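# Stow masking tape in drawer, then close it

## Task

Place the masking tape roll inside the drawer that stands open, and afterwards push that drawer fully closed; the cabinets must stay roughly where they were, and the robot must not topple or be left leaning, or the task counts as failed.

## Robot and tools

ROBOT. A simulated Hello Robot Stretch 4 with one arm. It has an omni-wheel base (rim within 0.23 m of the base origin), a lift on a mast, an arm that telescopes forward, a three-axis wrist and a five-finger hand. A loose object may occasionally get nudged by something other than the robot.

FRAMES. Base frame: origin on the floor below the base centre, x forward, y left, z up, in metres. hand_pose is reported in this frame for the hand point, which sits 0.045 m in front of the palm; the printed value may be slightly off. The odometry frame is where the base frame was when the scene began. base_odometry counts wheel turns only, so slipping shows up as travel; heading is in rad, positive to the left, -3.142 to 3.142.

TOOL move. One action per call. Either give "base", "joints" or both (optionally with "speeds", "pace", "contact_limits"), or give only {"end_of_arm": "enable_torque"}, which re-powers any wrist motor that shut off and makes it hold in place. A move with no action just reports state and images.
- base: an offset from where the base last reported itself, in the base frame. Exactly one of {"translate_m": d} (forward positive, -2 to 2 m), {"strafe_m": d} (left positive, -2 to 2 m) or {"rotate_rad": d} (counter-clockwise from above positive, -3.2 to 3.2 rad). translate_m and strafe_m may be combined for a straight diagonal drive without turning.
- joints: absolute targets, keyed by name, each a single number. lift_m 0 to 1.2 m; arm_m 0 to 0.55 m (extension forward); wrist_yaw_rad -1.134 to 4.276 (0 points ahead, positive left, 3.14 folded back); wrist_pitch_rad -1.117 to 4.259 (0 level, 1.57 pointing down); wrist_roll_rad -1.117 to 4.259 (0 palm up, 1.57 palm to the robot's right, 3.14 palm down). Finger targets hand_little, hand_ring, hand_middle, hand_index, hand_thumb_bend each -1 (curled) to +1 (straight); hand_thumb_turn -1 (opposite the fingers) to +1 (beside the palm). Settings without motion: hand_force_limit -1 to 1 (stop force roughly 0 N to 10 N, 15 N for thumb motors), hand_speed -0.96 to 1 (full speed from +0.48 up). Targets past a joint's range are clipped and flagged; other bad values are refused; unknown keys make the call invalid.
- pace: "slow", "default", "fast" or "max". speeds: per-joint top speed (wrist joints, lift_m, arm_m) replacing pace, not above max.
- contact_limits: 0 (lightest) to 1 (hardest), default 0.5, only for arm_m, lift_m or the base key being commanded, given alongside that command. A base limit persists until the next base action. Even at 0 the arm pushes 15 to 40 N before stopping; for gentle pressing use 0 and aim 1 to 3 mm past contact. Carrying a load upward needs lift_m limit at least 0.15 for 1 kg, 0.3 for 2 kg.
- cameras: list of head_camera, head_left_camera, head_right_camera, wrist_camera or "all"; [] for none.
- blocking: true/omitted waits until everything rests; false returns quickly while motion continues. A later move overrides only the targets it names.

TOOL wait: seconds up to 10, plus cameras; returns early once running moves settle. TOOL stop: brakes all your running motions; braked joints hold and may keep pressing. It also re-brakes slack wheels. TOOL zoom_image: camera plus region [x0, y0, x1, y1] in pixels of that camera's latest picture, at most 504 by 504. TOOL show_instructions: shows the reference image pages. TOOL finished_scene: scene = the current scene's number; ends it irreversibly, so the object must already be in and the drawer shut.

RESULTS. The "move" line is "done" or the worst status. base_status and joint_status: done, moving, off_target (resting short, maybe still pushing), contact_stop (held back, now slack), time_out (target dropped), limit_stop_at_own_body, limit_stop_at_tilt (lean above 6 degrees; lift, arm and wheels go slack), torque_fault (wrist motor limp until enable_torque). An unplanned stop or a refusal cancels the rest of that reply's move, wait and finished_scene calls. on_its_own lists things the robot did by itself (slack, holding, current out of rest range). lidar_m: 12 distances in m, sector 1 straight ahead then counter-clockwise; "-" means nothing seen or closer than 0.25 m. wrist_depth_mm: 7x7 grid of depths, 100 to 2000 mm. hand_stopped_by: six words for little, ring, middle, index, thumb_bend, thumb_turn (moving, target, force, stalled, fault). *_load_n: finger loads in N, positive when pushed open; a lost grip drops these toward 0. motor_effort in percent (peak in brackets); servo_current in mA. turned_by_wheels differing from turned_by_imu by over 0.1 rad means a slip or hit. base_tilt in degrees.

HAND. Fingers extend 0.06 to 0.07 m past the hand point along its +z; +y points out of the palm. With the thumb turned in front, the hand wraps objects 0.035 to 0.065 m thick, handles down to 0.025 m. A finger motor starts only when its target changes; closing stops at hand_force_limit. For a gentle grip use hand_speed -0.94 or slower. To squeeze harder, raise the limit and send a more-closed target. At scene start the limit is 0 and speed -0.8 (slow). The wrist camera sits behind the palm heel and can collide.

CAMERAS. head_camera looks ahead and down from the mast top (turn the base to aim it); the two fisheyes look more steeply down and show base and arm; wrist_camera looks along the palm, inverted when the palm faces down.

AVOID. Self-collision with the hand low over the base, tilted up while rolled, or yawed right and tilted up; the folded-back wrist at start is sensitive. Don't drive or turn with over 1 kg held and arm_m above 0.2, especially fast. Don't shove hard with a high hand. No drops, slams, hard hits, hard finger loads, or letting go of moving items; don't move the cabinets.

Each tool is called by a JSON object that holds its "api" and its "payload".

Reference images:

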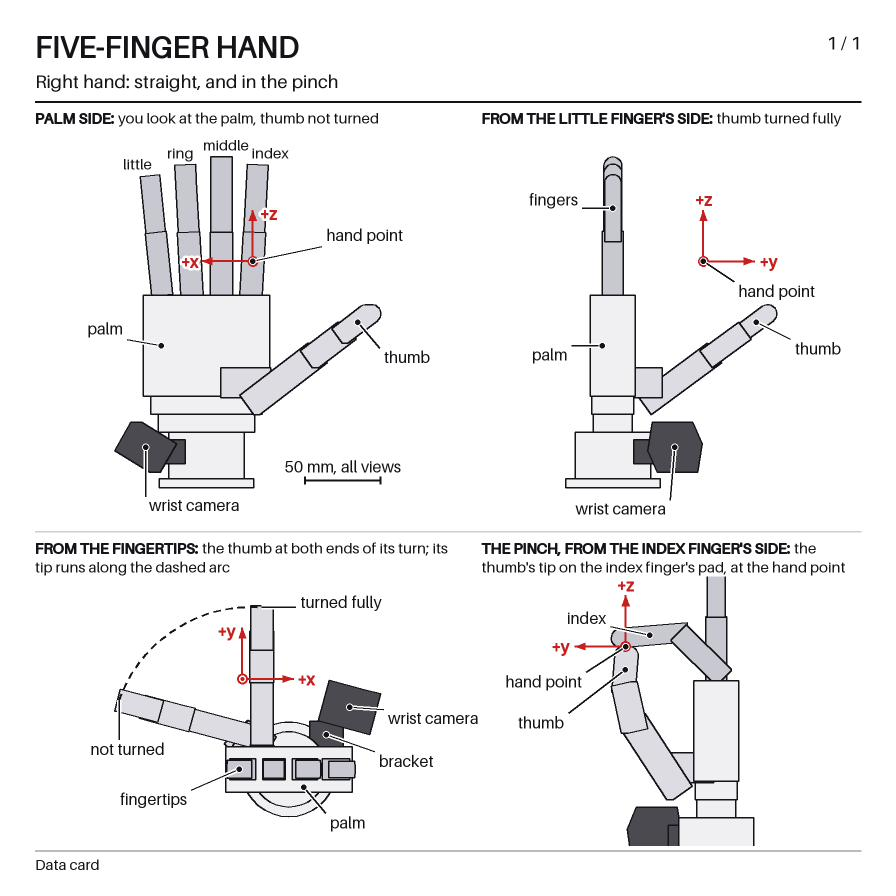

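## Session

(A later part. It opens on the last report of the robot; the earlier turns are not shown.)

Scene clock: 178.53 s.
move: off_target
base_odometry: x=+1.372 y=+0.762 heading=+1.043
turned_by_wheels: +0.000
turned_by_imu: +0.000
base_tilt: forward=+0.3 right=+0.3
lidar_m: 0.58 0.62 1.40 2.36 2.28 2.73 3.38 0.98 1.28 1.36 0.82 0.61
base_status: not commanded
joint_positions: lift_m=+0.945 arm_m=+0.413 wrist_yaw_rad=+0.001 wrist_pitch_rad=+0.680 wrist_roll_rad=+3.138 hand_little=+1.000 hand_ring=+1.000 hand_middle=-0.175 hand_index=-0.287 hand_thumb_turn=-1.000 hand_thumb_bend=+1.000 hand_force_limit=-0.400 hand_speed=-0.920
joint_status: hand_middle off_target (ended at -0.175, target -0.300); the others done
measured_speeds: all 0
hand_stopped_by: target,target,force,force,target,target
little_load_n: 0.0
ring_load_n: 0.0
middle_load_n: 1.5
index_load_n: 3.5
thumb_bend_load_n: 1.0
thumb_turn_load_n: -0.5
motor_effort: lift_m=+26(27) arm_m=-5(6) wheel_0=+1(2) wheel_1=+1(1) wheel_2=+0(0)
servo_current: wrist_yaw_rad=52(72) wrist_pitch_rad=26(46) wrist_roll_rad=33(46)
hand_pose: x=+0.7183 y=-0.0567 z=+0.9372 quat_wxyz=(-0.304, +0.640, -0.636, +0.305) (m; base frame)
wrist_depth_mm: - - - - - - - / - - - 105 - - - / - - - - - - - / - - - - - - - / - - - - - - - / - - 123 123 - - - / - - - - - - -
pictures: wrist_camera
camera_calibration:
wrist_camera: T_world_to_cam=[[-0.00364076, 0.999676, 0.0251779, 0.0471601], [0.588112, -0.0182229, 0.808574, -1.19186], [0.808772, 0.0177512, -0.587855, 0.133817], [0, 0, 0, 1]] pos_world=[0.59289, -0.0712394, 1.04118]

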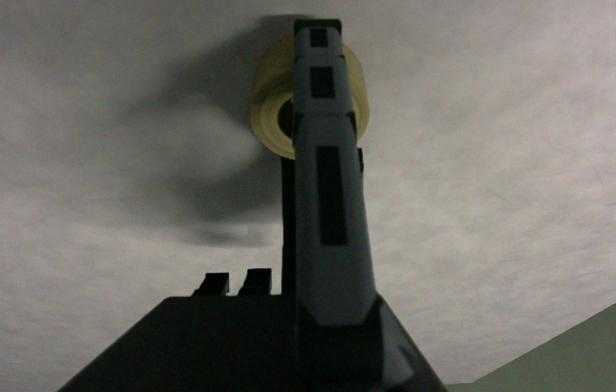

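{"api": "move", "payload": {"joints": {"hand_force_limit": -0.3, "hand_thumb_bend": 0.5, "hand_middle": -0.5}}}

{"api": "move", "payload": {"joints": {"lift_m": 0.985}, "pace": "slow", "cameras": ["wrist_camera"]}}

{"api": "zoom_image", "payload": {"camera": "wrist_camera", "region": [200, 0, 430, 240]}}

Scene clock: 190.63 s.
move: off_target
base_odometry: x=+1.372 y=+0.762 heading=+1.043
turned_by_wheels: +0.000
turned_by_imu: -0.001
base_tilt: forward=+0.3 right=+0.3
lidar_m: 0.59 0.62 1.40 2.37 2.26 2.76 3.40 0.98 1.29 1.35 0.81 0.62
base_status: not commanded
joint_positions: lift_m=+0.945 arm_m=+0.413 wrist_yaw_rad=+0.001 wrist_pitch_rad=+0.680 wrist_roll_rad=+3.138 hand_little=+1.000 hand_ring=+1.000 hand_middle=-0.187 hand_index=-0.287 hand_thumb_turn=-1.000 hand_thumb_bend=+0.990 hand_force_limit=-0.300 hand_speed=-0.920
joint_status: hand_middle off_target (ended at -0.187, target -0.500); hand_thumb_bend off_target (ended at +0.990, target +0.500); the others done
measured_speeds: all 0
hand_stopped_by: target,target,force,force,force,target
little_load_n: 0.0
ring_load_n: 0.0
middle_load_n: 5.0
index_load_n: 3.0
thumb_bend_load_n: 5.5
thumb_turn_load_n: 0.0
motor_effort: lift_m=+26(27) arm_m=-5(6) wheel_0=+1(2) wheel_1=+0(1) wheel_2=+0(1)
servo_current: wrist_yaw_rad=59(65) wrist_pitch_rad=33(46) wrist_roll_rad=33(46)
hand_pose: x=+0.7183 y=-0.0567 z=+0.9372 quat_wxyz=(-0.304, +0.640, -0.636, +0.305) (m; base frame)
wrist_depth_mm: - - - - - - - / - - - 105 - - - / - - - - - - - / - - - - - - - / - - - - - - - / - - 123 123 - - - / - - - - - - -
pictures: none

Scene clock: 191.80 s.
move: done
base_odometry: x=+1.372 y=+0.762 heading=+1.043
turned_by_wheels: +0.000
turned_by_imu: +0.000
base_tilt: forward=+0.4 right=+0.4
lidar_m: 0.59 0.64 1.39 2.37 2.28 2.75 3.39 1.01 1.26 1.34 0.82 0.63
base_status: not commanded
joint_positions: lift_m=+0.985 arm_m=+0.413 wrist_yaw_rad=+0.001 wrist_pitch_rad=+0.680 wrist_roll_rad=+3.138 hand_little=+1.000 hand_ring=+1.000 hand_middle=-0.187 hand_index=-0.287 hand_thumb_turn=-1.000 hand_thumb_bend=+0.990 hand_force_limit=-0.300 hand_speed=-0.920
joint_status: all done
measured_speeds: all 0
hand_stopped_by: target,target,force,force,force,target
little_load_n: 0.0
ring_load_n: 0.0
middle_load_n: 5.0
index_load_n: 3.0
thumb_bend_load_n: 5.5
thumb_turn_load_n: 0.5
motor_effort: lift_m=+26(28) arm_m=-4(6) wheel_0=+1(1) wheel_1=+0(1) wheel_2=+0(0)
servo_current: wrist_yaw_rad=59(65) wrist_pitch_rad=39(46) wrist_roll_rad=39(39)
hand_pose: x=+0.7183 y=-0.0567 z=+0.9767 quat_wxyz=(-0.304, +0.640, -0.636, +0.305) (m; base frame)
wrist_depth_mm: - - - - - - - / - - - 105 - - - / - - - - - - - / - - - - - - - / - - - - - - - / - - 124 123 - - - / - - - - - - -
pictures: wrist_camera
camera_calibration:
wrist_camera: T_world_to_cam=[[-0.00364076, 0.999676, 0.0251779, 0.0461656], [0.588112, -0.0182229, 0.808574, -1.2238], [0.808772, 0.0177512, -0.587855, 0.157038], [0, 0, 0, 1]] pos_world=[0.59289, -0.0712394, 1.08068]

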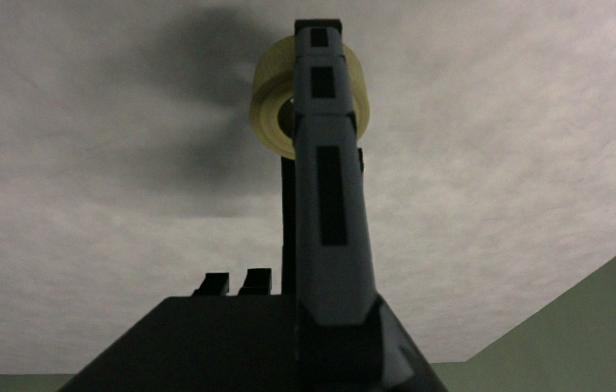

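Scaled by 2.100.

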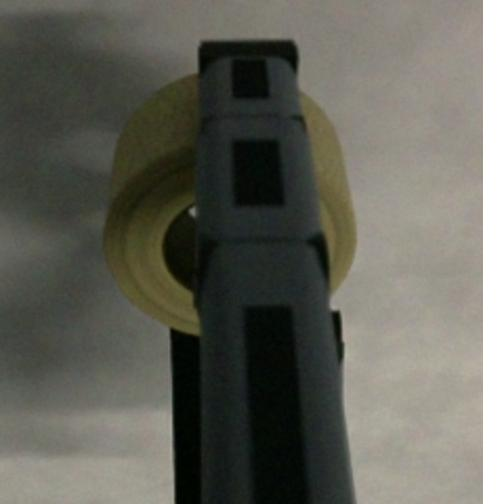

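{"api": "move", "payload": {"joints": {"lift_m": 1.02, "arm_m": 0.05}}}

{"api": "move", "payload": {"base": {"translate_m": -1.086, "strafe_m": 0.053}}}

{"api": "move", "payload": {"base": {"rotate_rad": -1.586}, "pace": "slow", "cameras": ["all"]}}

Scene clock: 207.30 s.
move: done
base_odometry: x=+1.372 y=+0.762 heading=+1.043
turned_by_wheels: +0.000
turned_by_imu: -0.001
base_tilt: forward=+0.3 right=+0.3
lidar_m: 0.59 0.61 1.42 2.38 2.27 2.74 3.41 1.00 1.27 1.36 0.81 0.62
base_status: not commanded
joint_positions: lift_m=+1.020 arm_m=+0.050 wrist_yaw_rad=+0.001 wrist_pitch_rad=+0.680 wrist_roll_rad=+3.138 hand_little=+1.000 hand_ring=+1.000 hand_middle=-0.187 hand_index=-0.287 hand_thumb_turn=-1.000 hand_thumb_bend=+0.990 hand_force_limit=-0.300 hand_speed=-0.920
joint_status: all done
measured_speeds: all 0
hand_stopped_by: target,target,force,force,force,target
little_load_n: 0.0
ring_load_n: 0.0
middle_load_n: 5.0
index_load_n: 3.0
thumb_bend_load_n: 5.5
thumb_turn_load_n: 0.5
motor_effort: lift_m=+26(29) arm_m=-5(8) wheel_0=+1(2) wheel_1=+0(1) wheel_2=+0(0)
servo_current: wrist_yaw_rad=65(65) wrist_pitch_rad=33(46) wrist_roll_rad=33(46)
hand_pose: x=+0.3553 y=-0.0567 z=+1.0117 quat_wxyz=(-0.304, +0.640, -0.636, +0.305) (m; base frame)
wrist_depth_mm: 1098 1118 1138 1098 1098 1182 1182 / 1308 1308 1308 105 1308 1308 1336 / 1464 1537 1499 147 - 1537 1537 / - - - - - - - / - - - - - - - / - - 123 123 - - - / - - - - - - -
pictures: none

Scene clock: 212.40 s.
move: done
base_odometry: x=+0.780 y=-0.149 heading=+1.043
turned_by_wheels: +0.000
turned_by_imu: -0.001
base_tilt: forward=+0.3 right=+0.3
lidar_m: 1.66 2.12 2.42 1.85 1.92 2.34 2.27 2.00 0.51 0.43 0.50 1.70
base_status: done
joint_positions: lift_m=+1.020 arm_m=+0.050 wrist_yaw_rad=+0.001 wrist_pitch_rad=+0.680 wrist_roll_rad=+3.138 hand_little=+1.000 hand_ring=+1.000 hand_middle=-0.187 hand_index=-0.287 hand_thumb_turn=-1.000 hand_thumb_bend=+0.990 hand_force_limit=-0.300 hand_speed=-0.920
joint_status: not commanded
measured_speeds: all 0
hand_stopped_by: target,target,force,force,force,target
little_load_n: 0.0
ring_load_n: 0.0
middle_load_n: 5.0
index_load_n: 3.0
thumb_bend_load_n: 5.5
thumb_turn_load_n: 0.5
motor_effort: lift_m=+26(26) arm_m=-5(6) wheel_0=-5(16) wheel_1=-1(7) wheel_2=+5(17)
servo_current: wrist_yaw_rad=59(72) wrist_pitch_rad=39(46) wrist_roll_rad=33(46)
hand_pose: x=+0.3553 y=-0.0567 z=+1.0117 quat_wxyz=(-0.304, +0.640, -0.636, +0.305) (m; base frame)
wrist_depth_mm: 1118 1138 1160 1098 1138 1160 1160 / 1255 1281 1308 105 1281 1336 1336 / 1499 1499 1499 147 - 1537 1537 / 1756 1863 1808 1756 - 1808 1808 / - - - - - - 1756 / - - 124 123 - - - / 1661 - - - - - -
pictures: none

Scene clock: 215.27 s.
move: done
base_odometry: x=+0.780 y=-0.149 heading=-0.542
turned_by_wheels: -1.585
turned_by_imu: -1.553
base_tilt: forward=+0.3 right=+0.5
lidar_m: 0.45 0.51 1.70 1.65 2.15 2.41 1.85 1.95 2.39 2.25 1.96 0.48
base_status: done
joint_positions: lift_m=+1.020 arm_m=+0.050 wrist_yaw_rad=+0.001 wrist_pitch_rad=+0.680 wrist_roll_rad=+3.138 hand_little=+1.000 hand_ring=+1.000 hand_middle=-0.187 hand_index=-0.287 hand_thumb_turn=-1.000 hand_thumb_bend=+0.990 hand_force_limit=-0.300 hand_speed=-0.920
joint_status: not commanded
measured_speeds: all 0
hand_stopped_by: target,target,force,force,force,target
little_load_n: 0.0
ring_load_n: 0.0
middle_load_n: 5.0
index_load_n: 3.0
thumb_bend_load_n: 5.5
thumb_turn_load_n: 0.5
motor_effort: lift_m=+26(26) arm_m=-6(6) wheel_0=+4(11) wheel_1=+3(9) wheel_2=+4(9)
servo_current: wrist_yaw_rad=65(72) wrist_pitch_rad=39(46) wrist_roll_rad=26(46)
hand_pose: x=+0.3553 y=-0.0567 z=+1.0117 quat_wxyz=(-0.304, +0.640, -0.636, +0.305) (m; base frame)
wrist_depth_mm: 1118 1138 1182 - - 1182 1160 / 1281 1281 1281 105 - 1308 1336 / 1499 1464 1464 - - 1576 1537 / - - - - - - - / - - - - - - - / - - 124 123 - - - / - - - - - - -
pictures: head_camera, head_left_camera, head_right_camera, wrist_camera
camera_calibration:
wrist_camera: T_world_to_cam=[[-0.00364088, 0.999676, 0.0251781, 0.0439625], [0.58816, -0.018222, 0.808539, -1.03859], [0.808736, 0.0177525, -0.587903, 0.471259], [0, 0, 0, 1]] pos_world=[0.22989, -0.0712394, 1.11568]

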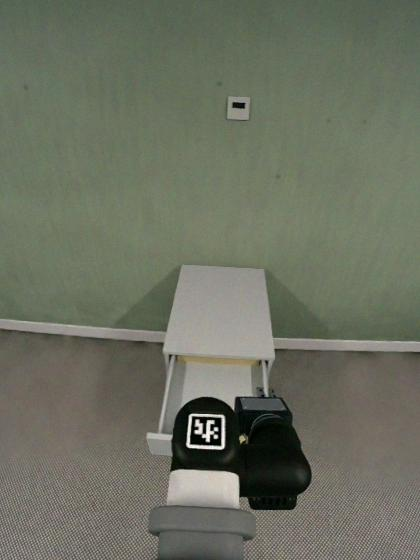

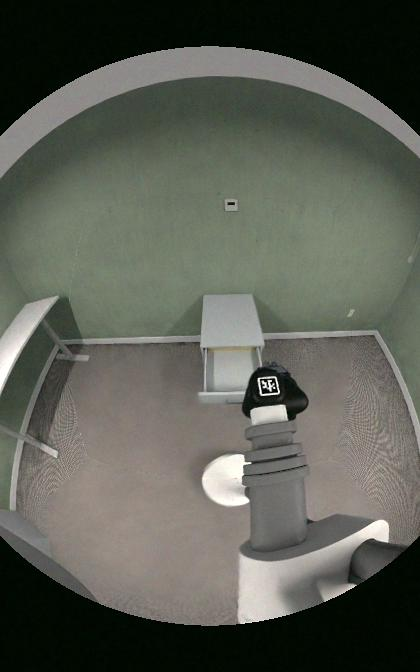

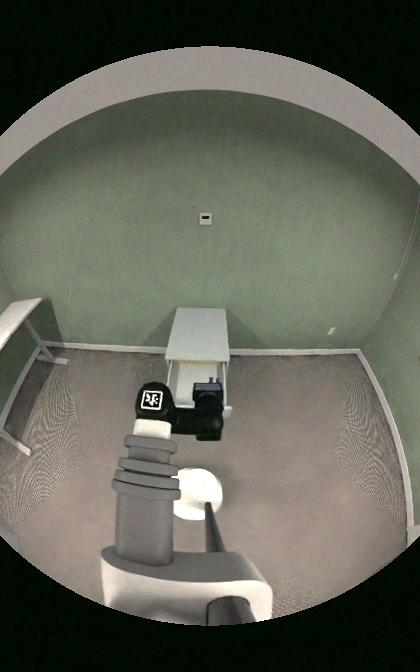

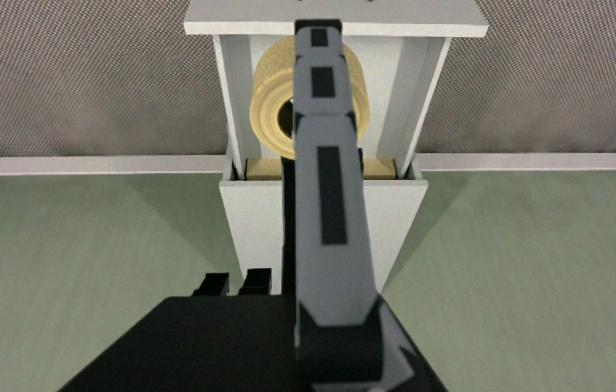

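{"api": "zoom_image", "payload": {"camera": "head_camera", "region": [120, 240, 320, 500]}}

{"api": "zoom_image", "payload": {"camera": "head_left_camera", "region": [170, 270, 310, 430]}}

Scaled by 1.938 from the camera's 420x560 image, which has a finer 1200x1600 frame.

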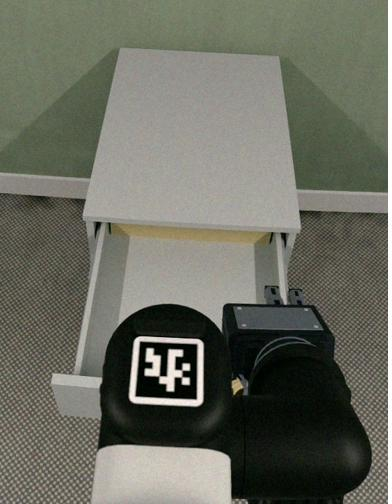

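Scaled by 3.150 from the camera's 420x672 image, which has a finer 600x960 frame.

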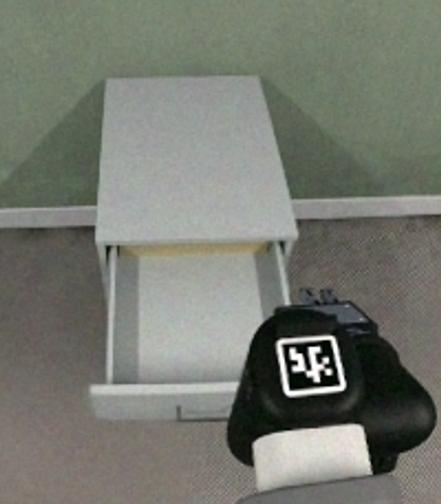

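{"api": "move", "payload": {"base": {"strafe_m": 0.03}, "joints": {"arm_m": 0.46, "wrist_pitch_rad": 1.15, "hand_ring": 0.0, "hand_little": 0.0}}}

{"api": "move", "payload": {"joints": {"lift_m": 0.82}, "cameras": ["all"]}}

Scene clock: 266.00 s.
move: done
base_odometry: x=+0.795 y=-0.124 heading=-0.542
turned_by_wheels: +0.000
turned_by_imu: -0.001
base_tilt: forward=+0.4 right=+0.4
lidar_m: 0.46 0.50 1.70 1.62 2.13 2.41 1.86 1.96 2.42 2.29 1.97 0.46
base_status: done
joint_positions: lift_m=+1.020 arm_m=+0.460 wrist_yaw_rad=+0.001 wrist_pitch_rad=+1.149 wrist_roll_rad=+3.138 hand_little=+0.000 hand_ring=+0.000 hand_middle=-0.187 hand_index=-0.287 hand_thumb_turn=-1.000 hand_thumb_bend=+0.990 hand_force_limit=-0.300 hand_speed=-0.920
joint_status: all done
measured_speeds: all 0
hand_stopped_by: target,target,force,force,force,target
little_load_n: 0.0
ring_load_n: 0.0
middle_load_n: 5.0
index_load_n: 3.0
thumb_bend_load_n: 5.5
thumb_turn_load_n: 0.5
motor_effort: lift_m=+26(26) arm_m=+5(8) wheel_0=-6(16) wheel_1=+6(15) wheel_2=+0(4)
servo_current: wrist_yaw_rad=65(72) wrist_pitch_rad=39(78) wrist_roll_rad=39(46)
hand_pose: x=+0.6665 y=-0.0568 z=+0.9711 quat_wxyz=(-0.148, +0.693, -0.690, +0.148) (m; base frame)
wrist_depth_mm: 1008 1008 - - - 1008 1042 / 1060 1078 535 105 - 1118 1078 / 1160 1118 559 - - 1138 1182 / 1182 1229 172 - - 1255 1255 / 1281 1308 167 - - 1308 1366 / - - 124 123 - - - / - - - - - - -
pictures: none

Scene clock: 267.93 s.
move: done
base_odometry: x=+0.795 y=-0.124 heading=-0.542
turned_by_wheels: +0.000
turned_by_imu: +0.000
base_tilt: forward=+0.3 right=+0.4
lidar_m: 0.47 0.48 1.68 1.63 2.08 2.44 1.85 1.93 2.42 2.27 1.97 0.50
base_status: not commanded
joint_positions: lift_m=+0.820 arm_m=+0.460 wrist_yaw_rad=+0.001 wrist_pitch_rad=+1.149 wrist_roll_rad=+3.138 hand_little=+0.000 hand_ring=+0.000 hand_middle=-0.187 hand_index=-0.287 hand_thumb_turn=-1.000 hand_thumb_bend=+0.990 hand_force_limit=-0.300 hand_speed=-0.920
joint_status: all done
measured_speeds: all 0
hand_stopped_by: target,target,force,force,force,target
little_load_n: 0.0
ring_load_n: 0.0
middle_load_n: 5.0
index_load_n: 3.0
thumb_bend_load_n: 5.5
thumb_turn_load_n: 0.5
motor_effort: lift_m=+17(24) arm_m=+5(6) wheel_0=-7(7) wheel_1=+5(6) wheel_2=+0(0)
servo_current: wrist_yaw_rad=65(65) wrist_pitch_rad=33(46) wrist_roll_rad=33(39)
hand_pose: x=+0.6665 y=-0.0568 z=+0.7718 quat_wxyz=(-0.148, +0.693, -0.690, +0.148) (m; base frame)
wrist_depth_mm: 820 330 - - - 343 831 / 866 362 - 105 - 345 891 / 931 917 - - - 366 946 / 991 991 172 - - 389 1025 / 1060 402 168 - - 404 1118 / - 342 124 123 - 353 1160 / - - - - - - -
pictures: head_camera, head_left_camera, head_right_camera, wrist_camera
camera_calibration:
wrist_camera: T_world_to_cam=[[0.0080284, 0.999689, 0.0236174, 0.0447285], [0.889836, -0.0179174, 0.455928, -0.9567], [0.456209, 0.0173553, -0.889703, 0.546372], [0, 0, 0, 1]] pos_world=[0.601688, -0.0713385, 0.921239]

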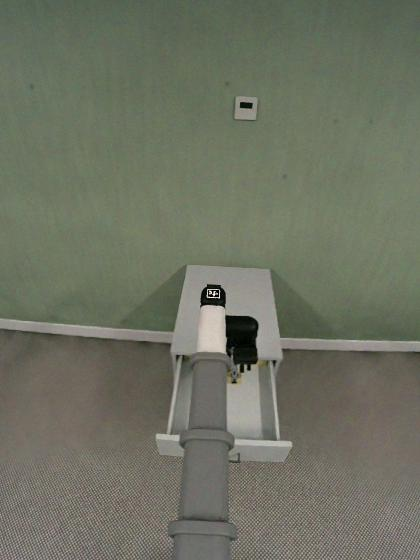

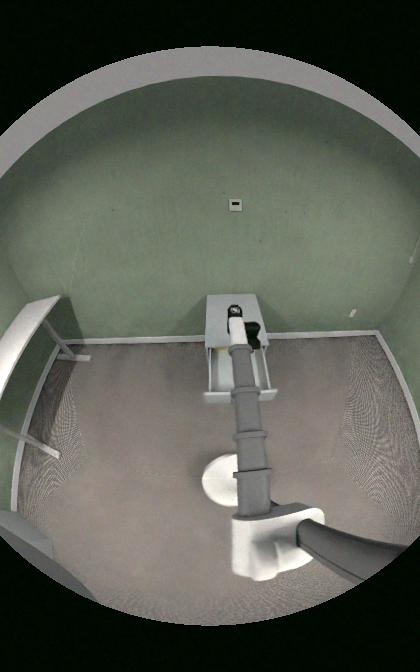

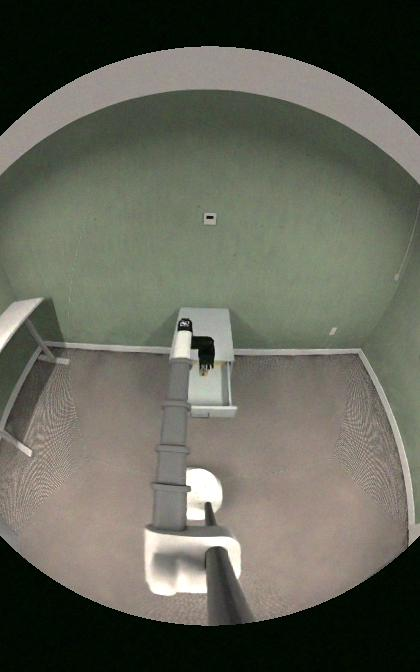

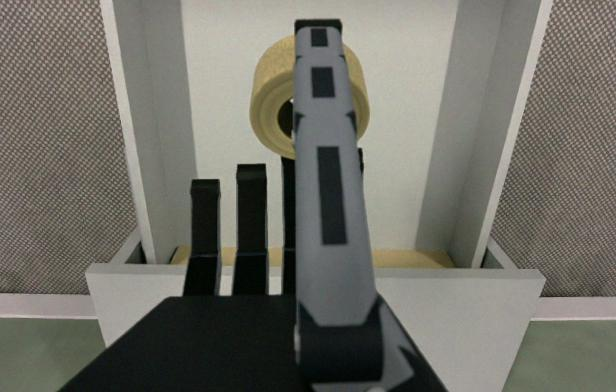

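{"api": "move", "payload": {"joints": {"lift_m": 0.62}, "pace": "slow", "contact_limits": {"lift_m": 0.1}, "cameras": ["head_left_camera", "wrist_camera"]}}

Scene clock: 285.13 s.
move: done
base_odometry: x=+0.795 y=-0.124 heading=-0.542
turned_by_wheels: +0.000
turned_by_imu: -0.001
base_tilt: forward=+0.3 right=+0.3
lidar_m: 0.44 0.49 1.68 1.63 2.10 2.42 1.84 1.93 2.40 2.28 1.96 0.50
base_status: not commanded
joint_positions: lift_m=+0.620 arm_m=+0.460 wrist_yaw_rad=+0.001 wrist_pitch_rad=+1.149 wrist_roll_rad=+3.138 hand_little=+0.000 hand_ring=+0.000 hand_middle=-0.187 hand_index=-0.287 hand_thumb_turn=-1.000 hand_thumb_bend=+0.990 hand_force_limit=-0.300 hand_speed=-0.920
joint_status: all done
measured_speeds: all 0
hand_stopped_by: target,target,force,force,force,target
little_load_n: 0.0
ring_load_n: 0.0
middle_load_n: 5.0
index_load_n: 3.0
thumb_bend_load_n: 5.5
thumb_turn_load_n: 0.0
motor_effort: lift_m=+17(18) arm_m=+5(6) wheel_0=-6(6) wheel_1=+5(7) wheel_2=+0(0)
servo_current: wrist_yaw_rad=46(72) wrist_pitch_rad=26(46) wrist_roll_rad=33(46)
contact_limits: lift_m 0.1
hand_pose: x=+0.6665 y=-0.0568 z=+0.5719 quat_wxyz=(-0.148, +0.693, -0.690, +0.148) (m; base frame)
wrist_depth_mm: 174 175 177 172 176 178 180 / 186 187 187 105 189 190 192 / 197 198 200 148 203 203 204 / 209 213 176 - - 219 218 / 218 229 169 - - 231 - / 218 - 123 123 - - - / 219 - - - - - 270
pictures: head_left_camera, wrist_camera
camera_calibration:
wrist_camera: T_world_to_cam=[[0.0080284, 0.999689, 0.0236174, 0.0494496], [0.889836, -0.0179174, 0.455928, -0.86556], [0.456209, 0.0173553, -0.889703, 0.36852], [0, 0, 0, 1]] pos_world=[0.601688, -0.0713385, 0.721339]

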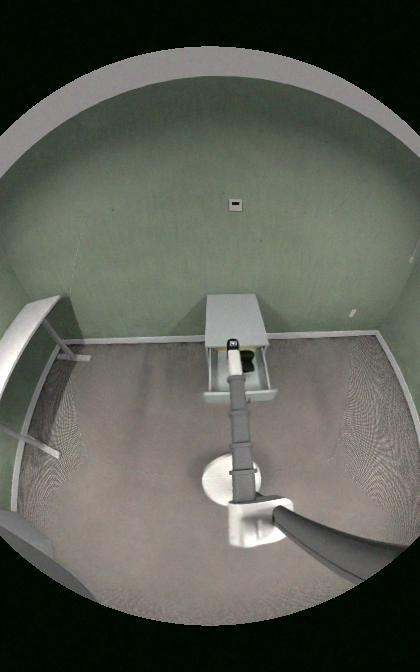

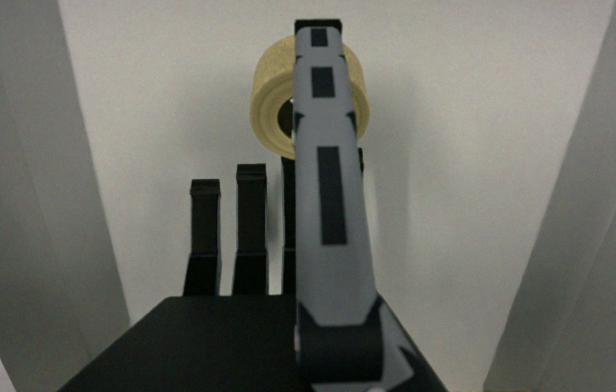

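{"api": "move", "payload": {"joints": {"lift_m": 0.6145}, "pace": "slow", "contact_limits": {"lift_m": 0.05}}}

{"api": "move", "payload": {"joints": {"hand_index": 0.15, "hand_middle": 0.15}, "cameras": ["wrist_camera"]}}

Scene clock: 294.43 s.
move: done
base_odometry: x=+0.795 y=-0.124 heading=-0.542
turned_by_wheels: +0.000
turned_by_imu: +0.000
base_tilt: forward=+0.2 right=+0.4
lidar_m: 0.48 0.51 1.70 1.62 2.12 2.43 1.87 1.95 2.41 2.26 1.99 0.48
base_status: not commanded
joint_positions: lift_m=+0.615 arm_m=+0.460 wrist_yaw_rad=+0.001 wrist_pitch_rad=+1.149 wrist_roll_rad=+3.138 hand_little=+0.000 hand_ring=+0.000 hand_middle=-0.187 hand_index=-0.287 hand_thumb_turn=-1.000 hand_thumb_bend=+0.990 hand_force_limit=-0.300 hand_speed=-0.920
joint_status: all done
measured_speeds: all 0
hand_stopped_by: target,target,force,force,force,target
little_load_n: 0.0
ring_load_n: 0.0
middle_load_n: 5.0
index_load_n: 3.0
thumb_bend_load_n: 5.5
thumb_turn_load_n: 0.0
motor_effort: lift_m=+17(19) arm_m=+5(5) wheel_0=-6(6) wheel_1=+6(6) wheel_2=+0(1)
servo_current: wrist_yaw_rad=59(65) wrist_pitch_rad=39(39) wrist_roll_rad=39(39)
contact_limits: lift_m 0.05
hand_pose: x=+0.6665 y=-0.0568 z=+0.5664 quat_wxyz=(-0.148, +0.693, -0.690, +0.148) (m; base frame)
wrist_depth_mm: 169 170 170 168 172 171 175 / 179 181 181 105 184 187 185 / 193 193 194 148 197 197 197 / 206 208 177 - - 211 213 / 219 223 169 - - 228 229 / 219 234 123 123 - - - / 219 - - - - - -
pictures: none

Scene clock: 296.87 s.
move: done
base_odometry: x=+0.795 y=-0.124 heading=-0.542
turned_by_wheels: +0.000
turned_by_imu: +0.000
base_tilt: forward=+0.3 right=+0.5
lidar_m: 0.46 0.50 1.70 1.62 2.12 2.41 1.86 1.93 2.40 2.28 1.96 0.49
base_status: not commanded
joint_positions: lift_m=+0.615 arm_m=+0.460 wrist_yaw_rad=+0.001 wrist_pitch_rad=+1.149 wrist_roll_rad=+3.138 hand_little=+0.000 hand_ring=+0.000 hand_middle=+0.150 hand_index=+0.150 hand_thumb_turn=-1.000 hand_thumb_bend=+0.989 hand_force_limit=-0.300 hand_speed=-0.920
joint_status: all done
measured_speeds: all 0
hand_stopped_by: target,target,target,target,force,target
little_load_n: 0.0
ring_load_n: 0.0
middle_load_n: 0.0
index_load_n: 0.0
thumb_bend_load_n: 0.0
thumb_turn_load_n: 0.0
motor_effort: lift_m=+17(18) arm_m=+5(5) wheel_0=-6(6) wheel_1=+6(7) wheel_2=+0(0)
servo_current: wrist_yaw_rad=46(72) wrist_pitch_rad=39(52) wrist_roll_rad=33(46)
contact_limits: lift_m 0.05
hand_pose: x=+0.6665 y=-0.0568 z=+0.5664 quat_wxyz=(-0.148, +0.693, -0.690, +0.148) (m; base frame)
wrist_depth_mm: 169 170 170 169 172 171 176 / 180 181 182 178 183 186 185 / 192 193 194 196 196 198 196 / 206 207 177 - - 212 213 / 218 224 169 173 - 228 230 / 218 234 124 123 - - - / 219 - - - - - -
pictures: wrist_camera
camera_calibration:
wrist_camera: T_world_to_cam=[[0.0080284, 0.999689, 0.0236174, 0.0495795], [0.889836, -0.0179174, 0.455928, -0.863052], [0.456209, 0.0173553, -0.889703, 0.363626], [0, 0, 0, 1]] pos_world=[0.601688, -0.0713385, 0.715839]

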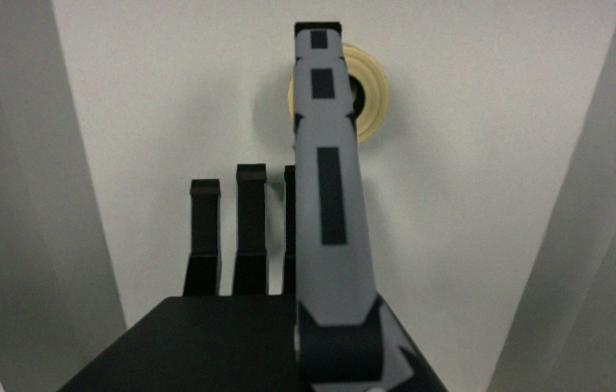

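{"api": "move", "payload": {"joints": {"lift_m": 0.65}, "pace": "slow", "cameras": ["wrist_camera"]}}

Scene clock: 300.90 s.
move: done
base_odometry: x=+0.795 y=-0.124 heading=-0.542
turned_by_wheels: +0.000
turned_by_imu: -0.001
base_tilt: forward=+0.3 right=+0.3
lidar_m: 0.46 0.49 1.69 1.61 2.09 2.44 1.86 1.93 2.42 2.29 1.96 0.49
base_status: not commanded
joint_positions: lift_m=+0.650 arm_m=+0.460 wrist_yaw_rad=+0.001 wrist_pitch_rad=+1.149 wrist_roll_rad=+3.138 hand_little=+0.000 hand_ring=+0.000 hand_middle=+0.150 hand_index=+0.150 hand_thumb_turn=-1.000 hand_thumb_bend=+0.989 hand_force_limit=-0.300 hand_speed=-0.920
joint_status: all done
measured_speeds: all 0
hand_stopped_by: target,target,target,target,force,target
little_load_n: 0.0
ring_load_n: 0.0
middle_load_n: 0.0
index_load_n: 0.0
thumb_bend_load_n: 0.0
thumb_turn_load_n: 0.0
motor_effort: lift_m=+26(28) arm_m=+5(5) wheel_0=-6(6) wheel_1=+6(6) wheel_2=+0(0)
servo_current: wrist_yaw_rad=59(65) wrist_pitch_rad=33(46) wrist_roll_rad=26(46)
hand_pose: x=+0.6665 y=-0.0568 z=+0.6011 quat_wxyz=(-0.148, +0.693, -0.690, +0.148) (m; base frame)
wrist_depth_mm: 200 199 200 201 205 205 206 / 211 214 215 106 219 219 220 / 222 228 229 - 230 229 231 / 217 - 172 - - - - / 218 - 168 - - - - / 231 - 123 123 - - 272 / 233 - - - - - 281
pictures: wrist_camera
camera_calibration:
wrist_camera: T_world_to_cam=[[0.0080284, 0.999689, 0.0236174, 0.04876], [0.889836, -0.0179174, 0.455928, -0.878873], [0.456209, 0.0173553, -0.889703, 0.394499], [0, 0, 0, 1]] pos_world=[0.601688, -0.0713385, 0.750539]

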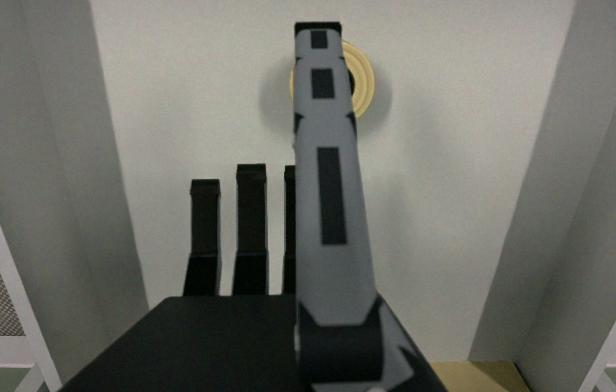

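{"api": "move", "payload": {"joints": {"lift_m": 0.88}}}

{"api": "move", "payload": {"base": {"translate_m": 0.12, "strafe_m": 0.03}, "joints": {"arm_m": 0.0, "wrist_pitch_rad": 1.2, "hand_speed": -0.5, "hand_index": -1.0, "hand_middle": -1.0, "hand_ring": -1.0, "hand_little": -1.0}, "cameras": ["all"]}}

Scene clock: 329.90 s.
move: done
base_odometry: x=+0.795 y=-0.124 heading=-0.542
turned_by_wheels: +0.000
turned_by_imu: -0.001
base_tilt: forward=+0.3 right=+0.4
lidar_m: 0.47 0.50 1.70 1.61 2.07 2.44 1.85 1.92 2.41 2.28 1.96 0.49
base_status: not commanded
joint_positions: lift_m=+0.880 arm_m=+0.460 wrist_yaw_rad=+0.001 wrist_pitch_rad=+1.149 wrist_roll_rad=+3.138 hand_little=+0.000 hand_ring=+0.000 hand_middle=+0.150 hand_index=+0.150 hand_thumb_turn=-1.000 hand_thumb_bend=+0.989 hand_force_limit=-0.300 hand_speed=-0.920
joint_status: all done
measured_speeds: all 0
hand_stopped_by: target,target,target,target,force,target
little_load_n: 0.0
ring_load_n: 0.0
middle_load_n: 0.0
index_load_n: 0.0
thumb_bend_load_n: 0.0
thumb_turn_load_n: 0.0
motor_effort: lift_m=+26(29) arm_m=+5(5) wheel_0=-6(7) wheel_1=+5(6) wheel_2=+0(1)
servo_current: wrist_yaw_rad=59(72) wrist_pitch_rad=26(46) wrist_roll_rad=33(46)
hand_pose: x=+0.6665 y=-0.0568 z=+0.8311 quat_wxyz=(-0.148, +0.693, -0.690, +0.148) (m; base frame)
wrist_depth_mm: 866 866 - - - 370 891 / 931 917 - 105 - 931 960 / 991 1008 - - - 1008 1025 / 1060 1078 172 - - 1060 1098 / 1138 1118 168 - - 1138 1182 / - - 123 123 - - - / - - - - - - -
pictures: none

Scene clock: 332.33 s.
move: done
base_odometry: x=+0.913 y=-0.160 heading=-0.542
turned_by_wheels: +0.000
turned_by_imu: +0.000
base_tilt: forward=+0.4 right=+0.3
lidar_m: 0.34 0.38 1.65 1.59 2.16 2.54 1.97 2.06 2.45 2.32 1.81 0.35
base_status: done
joint_positions: lift_m=+0.880 arm_m=+0.000 wrist_yaw_rad=+0.001 wrist_pitch_rad=+1.199 wrist_roll_rad=+3.138 hand_little=-1.000 hand_ring=-1.000 hand_middle=-1.000 hand_index=-1.000 hand_thumb_turn=-1.000 hand_thumb_bend=+0.989 hand_force_limit=-0.300 hand_speed=-0.500
joint_status: all done
measured_speeds: all 0
hand_stopped_by: target,target,target,target,force,target
little_load_n: 0.0
ring_load_n: 0.0
middle_load_n: 0.0
index_load_n: 0.0
thumb_bend_load_n: 0.0
thumb_turn_load_n: 0.0
motor_effort: lift_m=+26(26) arm_m=-5(9) wheel_0=+3(8) wheel_1=+4(13) wheel_2=-5(14)
servo_current: wrist_yaw_rad=52(72) wrist_pitch_rad=46(78) wrist_roll_rad=33(46)
hand_pose: x=+0.1955 y=-0.0568 z=+0.8296 quat_wxyz=(-0.131, +0.697, -0.693, +0.131) (m; base frame)
wrist_depth_mm: 878 878 891 691 699 904 904 / 917 917 931 917 931 946 946 / 976 991 976 991 - 991 1025 / 1042 1042 1025 113 - 1078 1098 / 1098 1118 144 - - 1138 1160 / 1205 1182 124 123 - 1205 1255 / 1255 - - - - - 1308
pictures: head_camera, head_left_camera, head_right_camera, wrist_camera
camera_calibration:
wrist_camera: T_world_to_cam=[[0.0091466, 0.999692, 0.0230572, 0.047406], [0.911468, -0.0178185, 0.410985, -0.5309], [0.41127, 0.0172568, -0.91135, 0.839503], [0, 0, 0, 1]] pos_world=[0.138203, -0.0713384, 0.98218]

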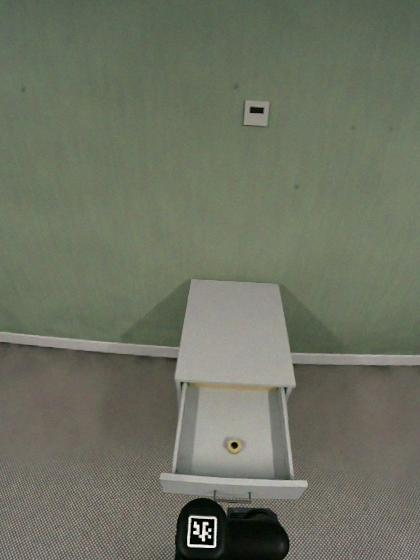

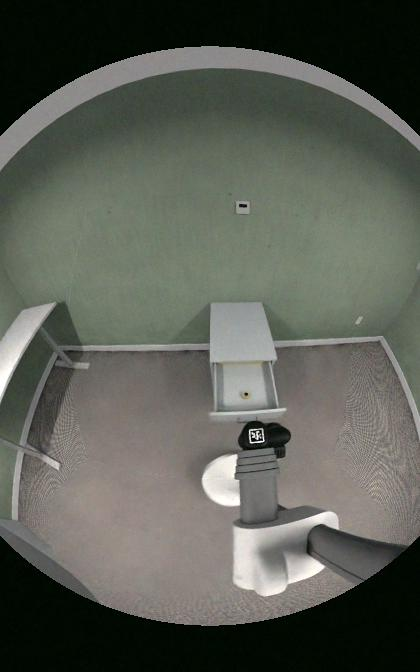

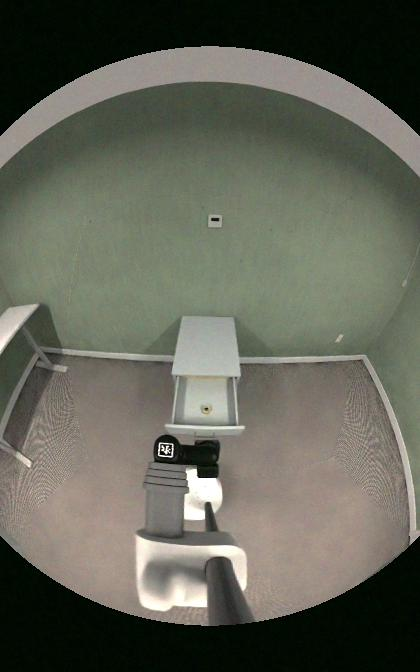

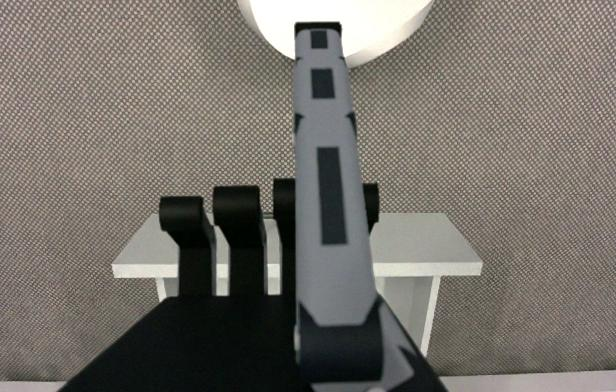

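{"api": "move", "payload": {"joints": {"lift_m": 0.615}}}

{"api": "move", "payload": {"joints": {"arm_m": 0.25}, "pace": "slow", "contact_limits": {"arm_m": 0.1}, "cameras": ["all"]}}

Scene clock: 344.73 s.
move: done
base_odometry: x=+0.913 y=-0.160 heading=-0.542
turned_by_wheels: +0.000
turned_by_imu: -0.001
base_tilt: forward=+0.3 right=+0.3
lidar_m: 0.33 0.37 1.67 1.60 2.15 2.57 1.97 2.06 2.42 2.31 1.82 0.34
base_status: not commanded
joint_positions: lift_m=+0.615 arm_m=+0.000 wrist_yaw_rad=+0.001 wrist_pitch_rad=+1.199 wrist_roll_rad=+3.138 hand_little=-1.000 hand_ring=-1.000 hand_middle=-1.000 hand_index=-1.000 hand_thumb_turn=-1.000 hand_thumb_bend=+0.989 hand_force_limit=-0.300 hand_speed=-0.500
joint_status: all done
measured_speeds: all 0
hand_stopped_by: target,target,target,target,force,target
little_load_n: 0.0
ring_load_n: 0.0
middle_load_n: 0.0
index_load_n: 0.0
thumb_bend_load_n: 0.0
thumb_turn_load_n: 0.0
motor_effort: lift_m=+17(24) arm_m=-6(6) wheel_0=+3(4) wheel_1=+3(4) wheel_2=-5(5)
servo_current: wrist_yaw_rad=59(65) wrist_pitch_rad=39(46) wrist_roll_rad=33(46)
hand_pose: x=+0.1955 y=-0.0568 z=+0.5654 quat_wxyz=(-0.131, +0.697, -0.693, +0.131) (m; base frame)
wrist_depth_mm: 640 640 640 449 452 640 654 / 676 676 683 469 691 691 691 / 707 715 707 723 - 732 741 / 750 768 741 113 - 788 788 / 809 809 144 - - 842 831 / 878 854 124 123 - 904 917 / 917 - - - - - 946
pictures: none

Scene clock: 348.50 s.
move: done
base_odometry: x=+0.913 y=-0.160 heading=-0.542
turned_by_wheels: +0.000
turned_by_imu: -0.001
base_tilt: forward=+0.4 right=+0.5
lidar_m: 0.49 1.35 1.65 1.59 2.17 2.56 1.98 2.06 2.45 2.32 1.81 0.53
base_status: not commanded
joint_positions: lift_m=+0.615 arm_m=+0.250 wrist_yaw_rad=-0.001 wrist_pitch_rad=+1.203 wrist_roll_rad=+3.138 hand_little=-1.000 hand_ring=-1.000 hand_middle=-1.000 hand_index=-1.000 hand_thumb_turn=-1.000 hand_thumb_bend=+0.989 hand_force_limit=-0.300 hand_speed=-0.500
joint_status: all done
measured_speeds: all 0
hand_stopped_by: target,target,target,target,force,target
little_load_n: 0.0
ring_load_n: 0.0
middle_load_n: 0.0
index_load_n: 0.0
thumb_bend_load_n: 0.0
thumb_turn_load_n: 0.0
motor_effort: lift_m=+17(18) arm_m=+6(9) wheel_0=+2(3) wheel_1=+2(4) wheel_2=-5(5)
servo_current: wrist_yaw_rad=59(72) wrist_pitch_rad=33(52) wrist_roll_rad=39(39)
contact_limits: arm_m 0.1
hand_pose: x=+0.4439 y=-0.0569 z=+0.5652 quat_wxyz=(-0.129, +0.696, -0.694, +0.129) (m; base frame)
wrist_depth_mm: 634 634 640 647 647 647 661 / 668 668 676 654 691 691 691 / 707 707 723 723 - 750 741 / 750 759 750 112 - 778 788 / - - 144 - - - - / - - 124 123 - - - / 149 - - - - 146 146
pictures: head_camera, head_left_camera, head_right_camera, wrist_camera
camera_calibration:
wrist_camera: T_world_to_cam=[[0.0116288, 0.999666, 0.0230591, 0.0501489], [0.913321, -0.0200067, 0.406748, -0.647128], [0.407074, 0.0163304, -0.913249, 0.499242], [0, 0, 0, 1]] pos_world=[0.387224, -0.0712319, 0.717994]

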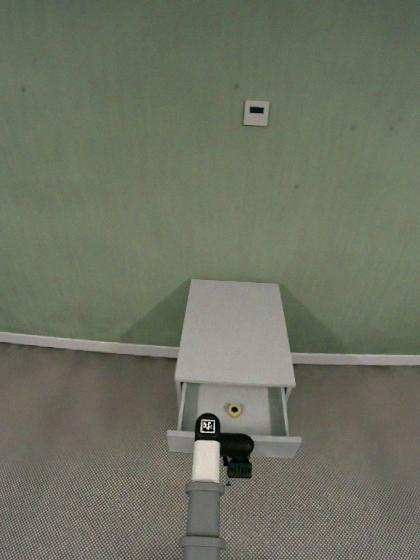

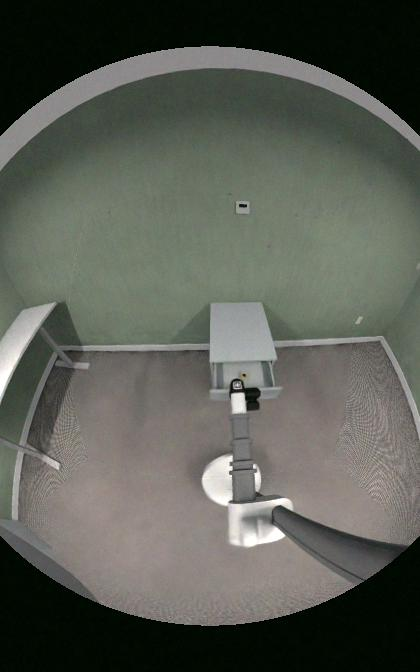

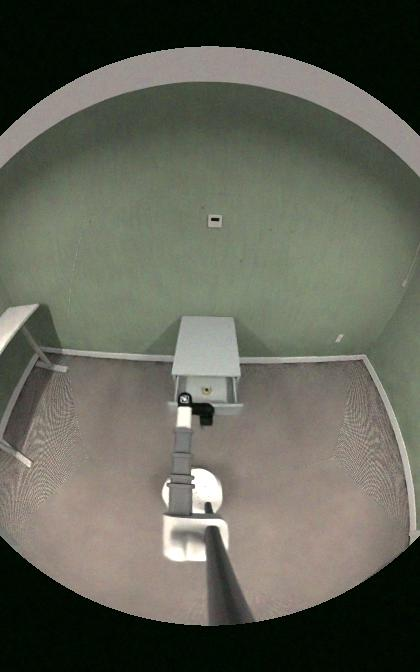

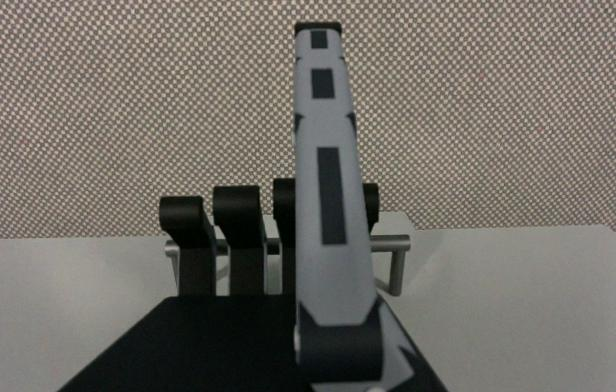

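{"api": "move", "payload": {"joints": {"arm_m": 0.4}, "pace": "slow", "contact_limits": {"arm_m": 0.1}}}

{"api": "move", "payload": {"joints": {"arm_m": 0.46}, "speeds": {"arm_m": 0.05}, "contact_limits": {"arm_m": 0.1}, "cameras": ["all"]}}

Scene clock: 354.67 s.
move: done
base_odometry: x=+0.913 y=-0.160 heading=-0.542
turned_by_wheels: +0.000
turned_by_imu: -0.001
base_tilt: forward=+0.4 right=+0.5
lidar_m: 0.64 1.32 1.66 1.60 2.17 2.55 1.98 2.07 2.45 2.30 1.81 0.67
base_status: not commanded
joint_positions: lift_m=+0.615 arm_m=+0.400 wrist_yaw_rad=-0.001 wrist_pitch_rad=+1.203 wrist_roll_rad=+3.138 hand_little=-1.000 hand_ring=-1.000 hand_middle=-1.000 hand_index=-1.000 hand_thumb_turn=-1.000 hand_thumb_bend=+0.989 hand_force_limit=-0.300 hand_speed=-0.500
joint_status: all done
measured_speeds: all 0
hand_stopped_by: target,target,target,target,force,target
little_load_n: 0.0
ring_load_n: 0.5
middle_load_n: 0.0
index_load_n: 0.0
thumb_bend_load_n: 0.0
thumb_turn_load_n: 0.0
motor_effort: lift_m=+17(18) arm_m=+5(9) wheel_0=+2(3) wheel_1=+2(3) wheel_2=-5(5)
servo_current: wrist_yaw_rad=65(72) wrist_pitch_rad=46(46) wrist_roll_rad=26(39)
contact_limits: arm_m 0.1
hand_pose: x=+0.5939 y=-0.0569 z=+0.5652 quat_wxyz=(-0.129, +0.696, -0.694, +0.129) (m; base frame)
wrist_depth_mm: 634 640 634 640 647 654 661 / 668 683 676 661 683 691 683 / 707 715 699 - - 741 741 / 750 741 115 - - 768 788 / - - 144 - - - - / - - 124 123 - - - / 148 - - - - 146 145
pictures: none

Scene clock: 356.23 s.
move: contact_stop
base_odometry: x=+0.913 y=-0.160 heading=-0.542
turned_by_wheels: +0.000
turned_by_imu: +0.000
base_tilt: forward=+0.3 right=+0.4
lidar_m: 0.67 1.35 1.68 1.60 2.16 2.56 1.96 2.06 2.44 2.30 1.81 0.71
base_status: not commanded
joint_positions: lift_m=+0.615 arm_m=+0.453 wrist_yaw_rad=-0.006 wrist_pitch_rad=+1.214 wrist_roll_rad=+3.138 hand_little=-1.000 hand_ring=-1.000 hand_middle=-1.000 hand_index=-1.000 hand_thumb_turn=-1.000 hand_thumb_bend=+0.989 hand_force_limit=-0.300 hand_speed=-0.500
joint_status: arm_m contact_stop (moved +0.053 of +0.060)
measured_speeds: all 0
hand_stopped_by: target,target,target,target,force,target
little_load_n: 0.0
ring_load_n: 0.0
middle_load_n: 0.0
index_load_n: 0.0
thumb_bend_load_n: 0.0
thumb_turn_load_n: 0.0
on_its_own: arm_m is slack since a contact_stop (your +0.460 is given up)
motor_effort: lift_m=+17(18) arm_m=+0(14) wheel_0=+2(3) wheel_1=+2(3) wheel_2=-5(5)
servo_current: wrist_yaw_rad=52(72) wrist_pitch_rad=78(78) wrist_roll_rad=33(46)
contact_limits: arm_m 0.1
hand_pose: x=+0.6440 y=-0.0570 z=+0.5650 quat_wxyz=(-0.125, +0.695, -0.697, +0.126) (m; base frame)
wrist_depth_mm: 640 640 647 640 647 661 654 / 668 676 668 661 683 691 691 / 699 699 399 - - 715 732 / 732 364 119 - - - 759 / 250 250 144 - - - - / - - 124 123 - - - / 149 - - - - 146 145
pictures: head_camera, head_left_camera, head_right_camera, wrist_camera
camera_calibration:
wrist_camera: T_world_to_cam=[[0.0169294, 0.999592, 0.0230061, 0.0444941], [0.917305, -0.0246826, 0.397419, -0.827403], [0.397825, 0.0143756, -0.917349, 0.425705], [0, 0, 0, 1]] pos_world=[0.588871, -0.0710181, 0.718322]

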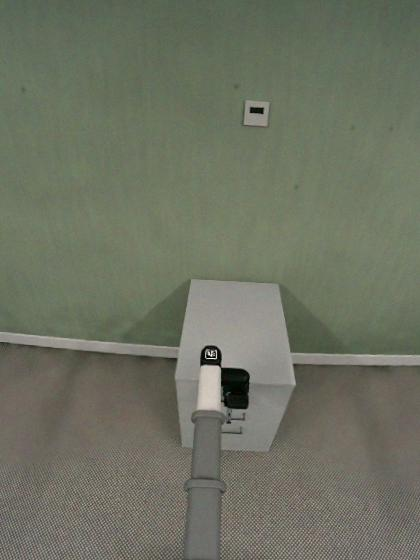

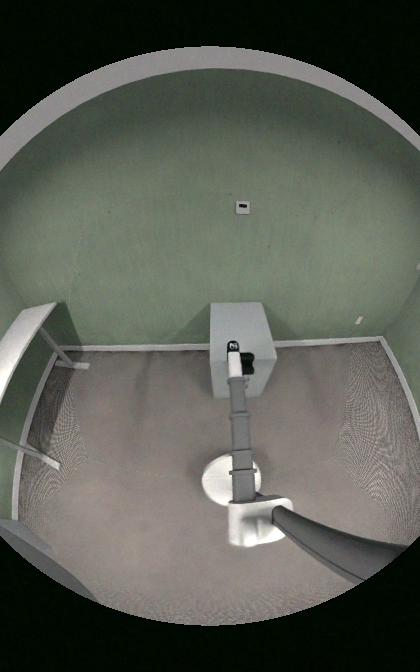

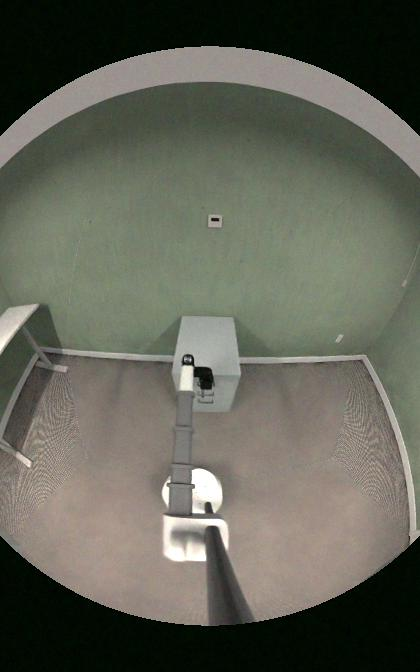

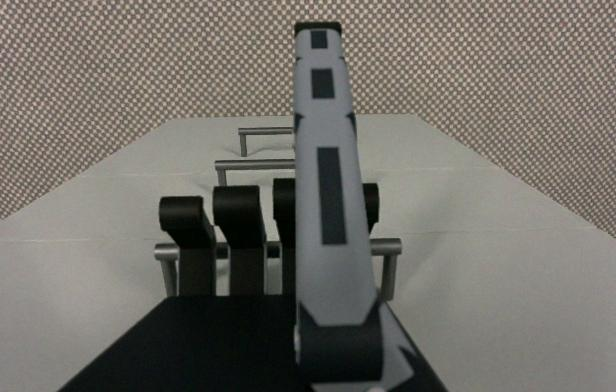

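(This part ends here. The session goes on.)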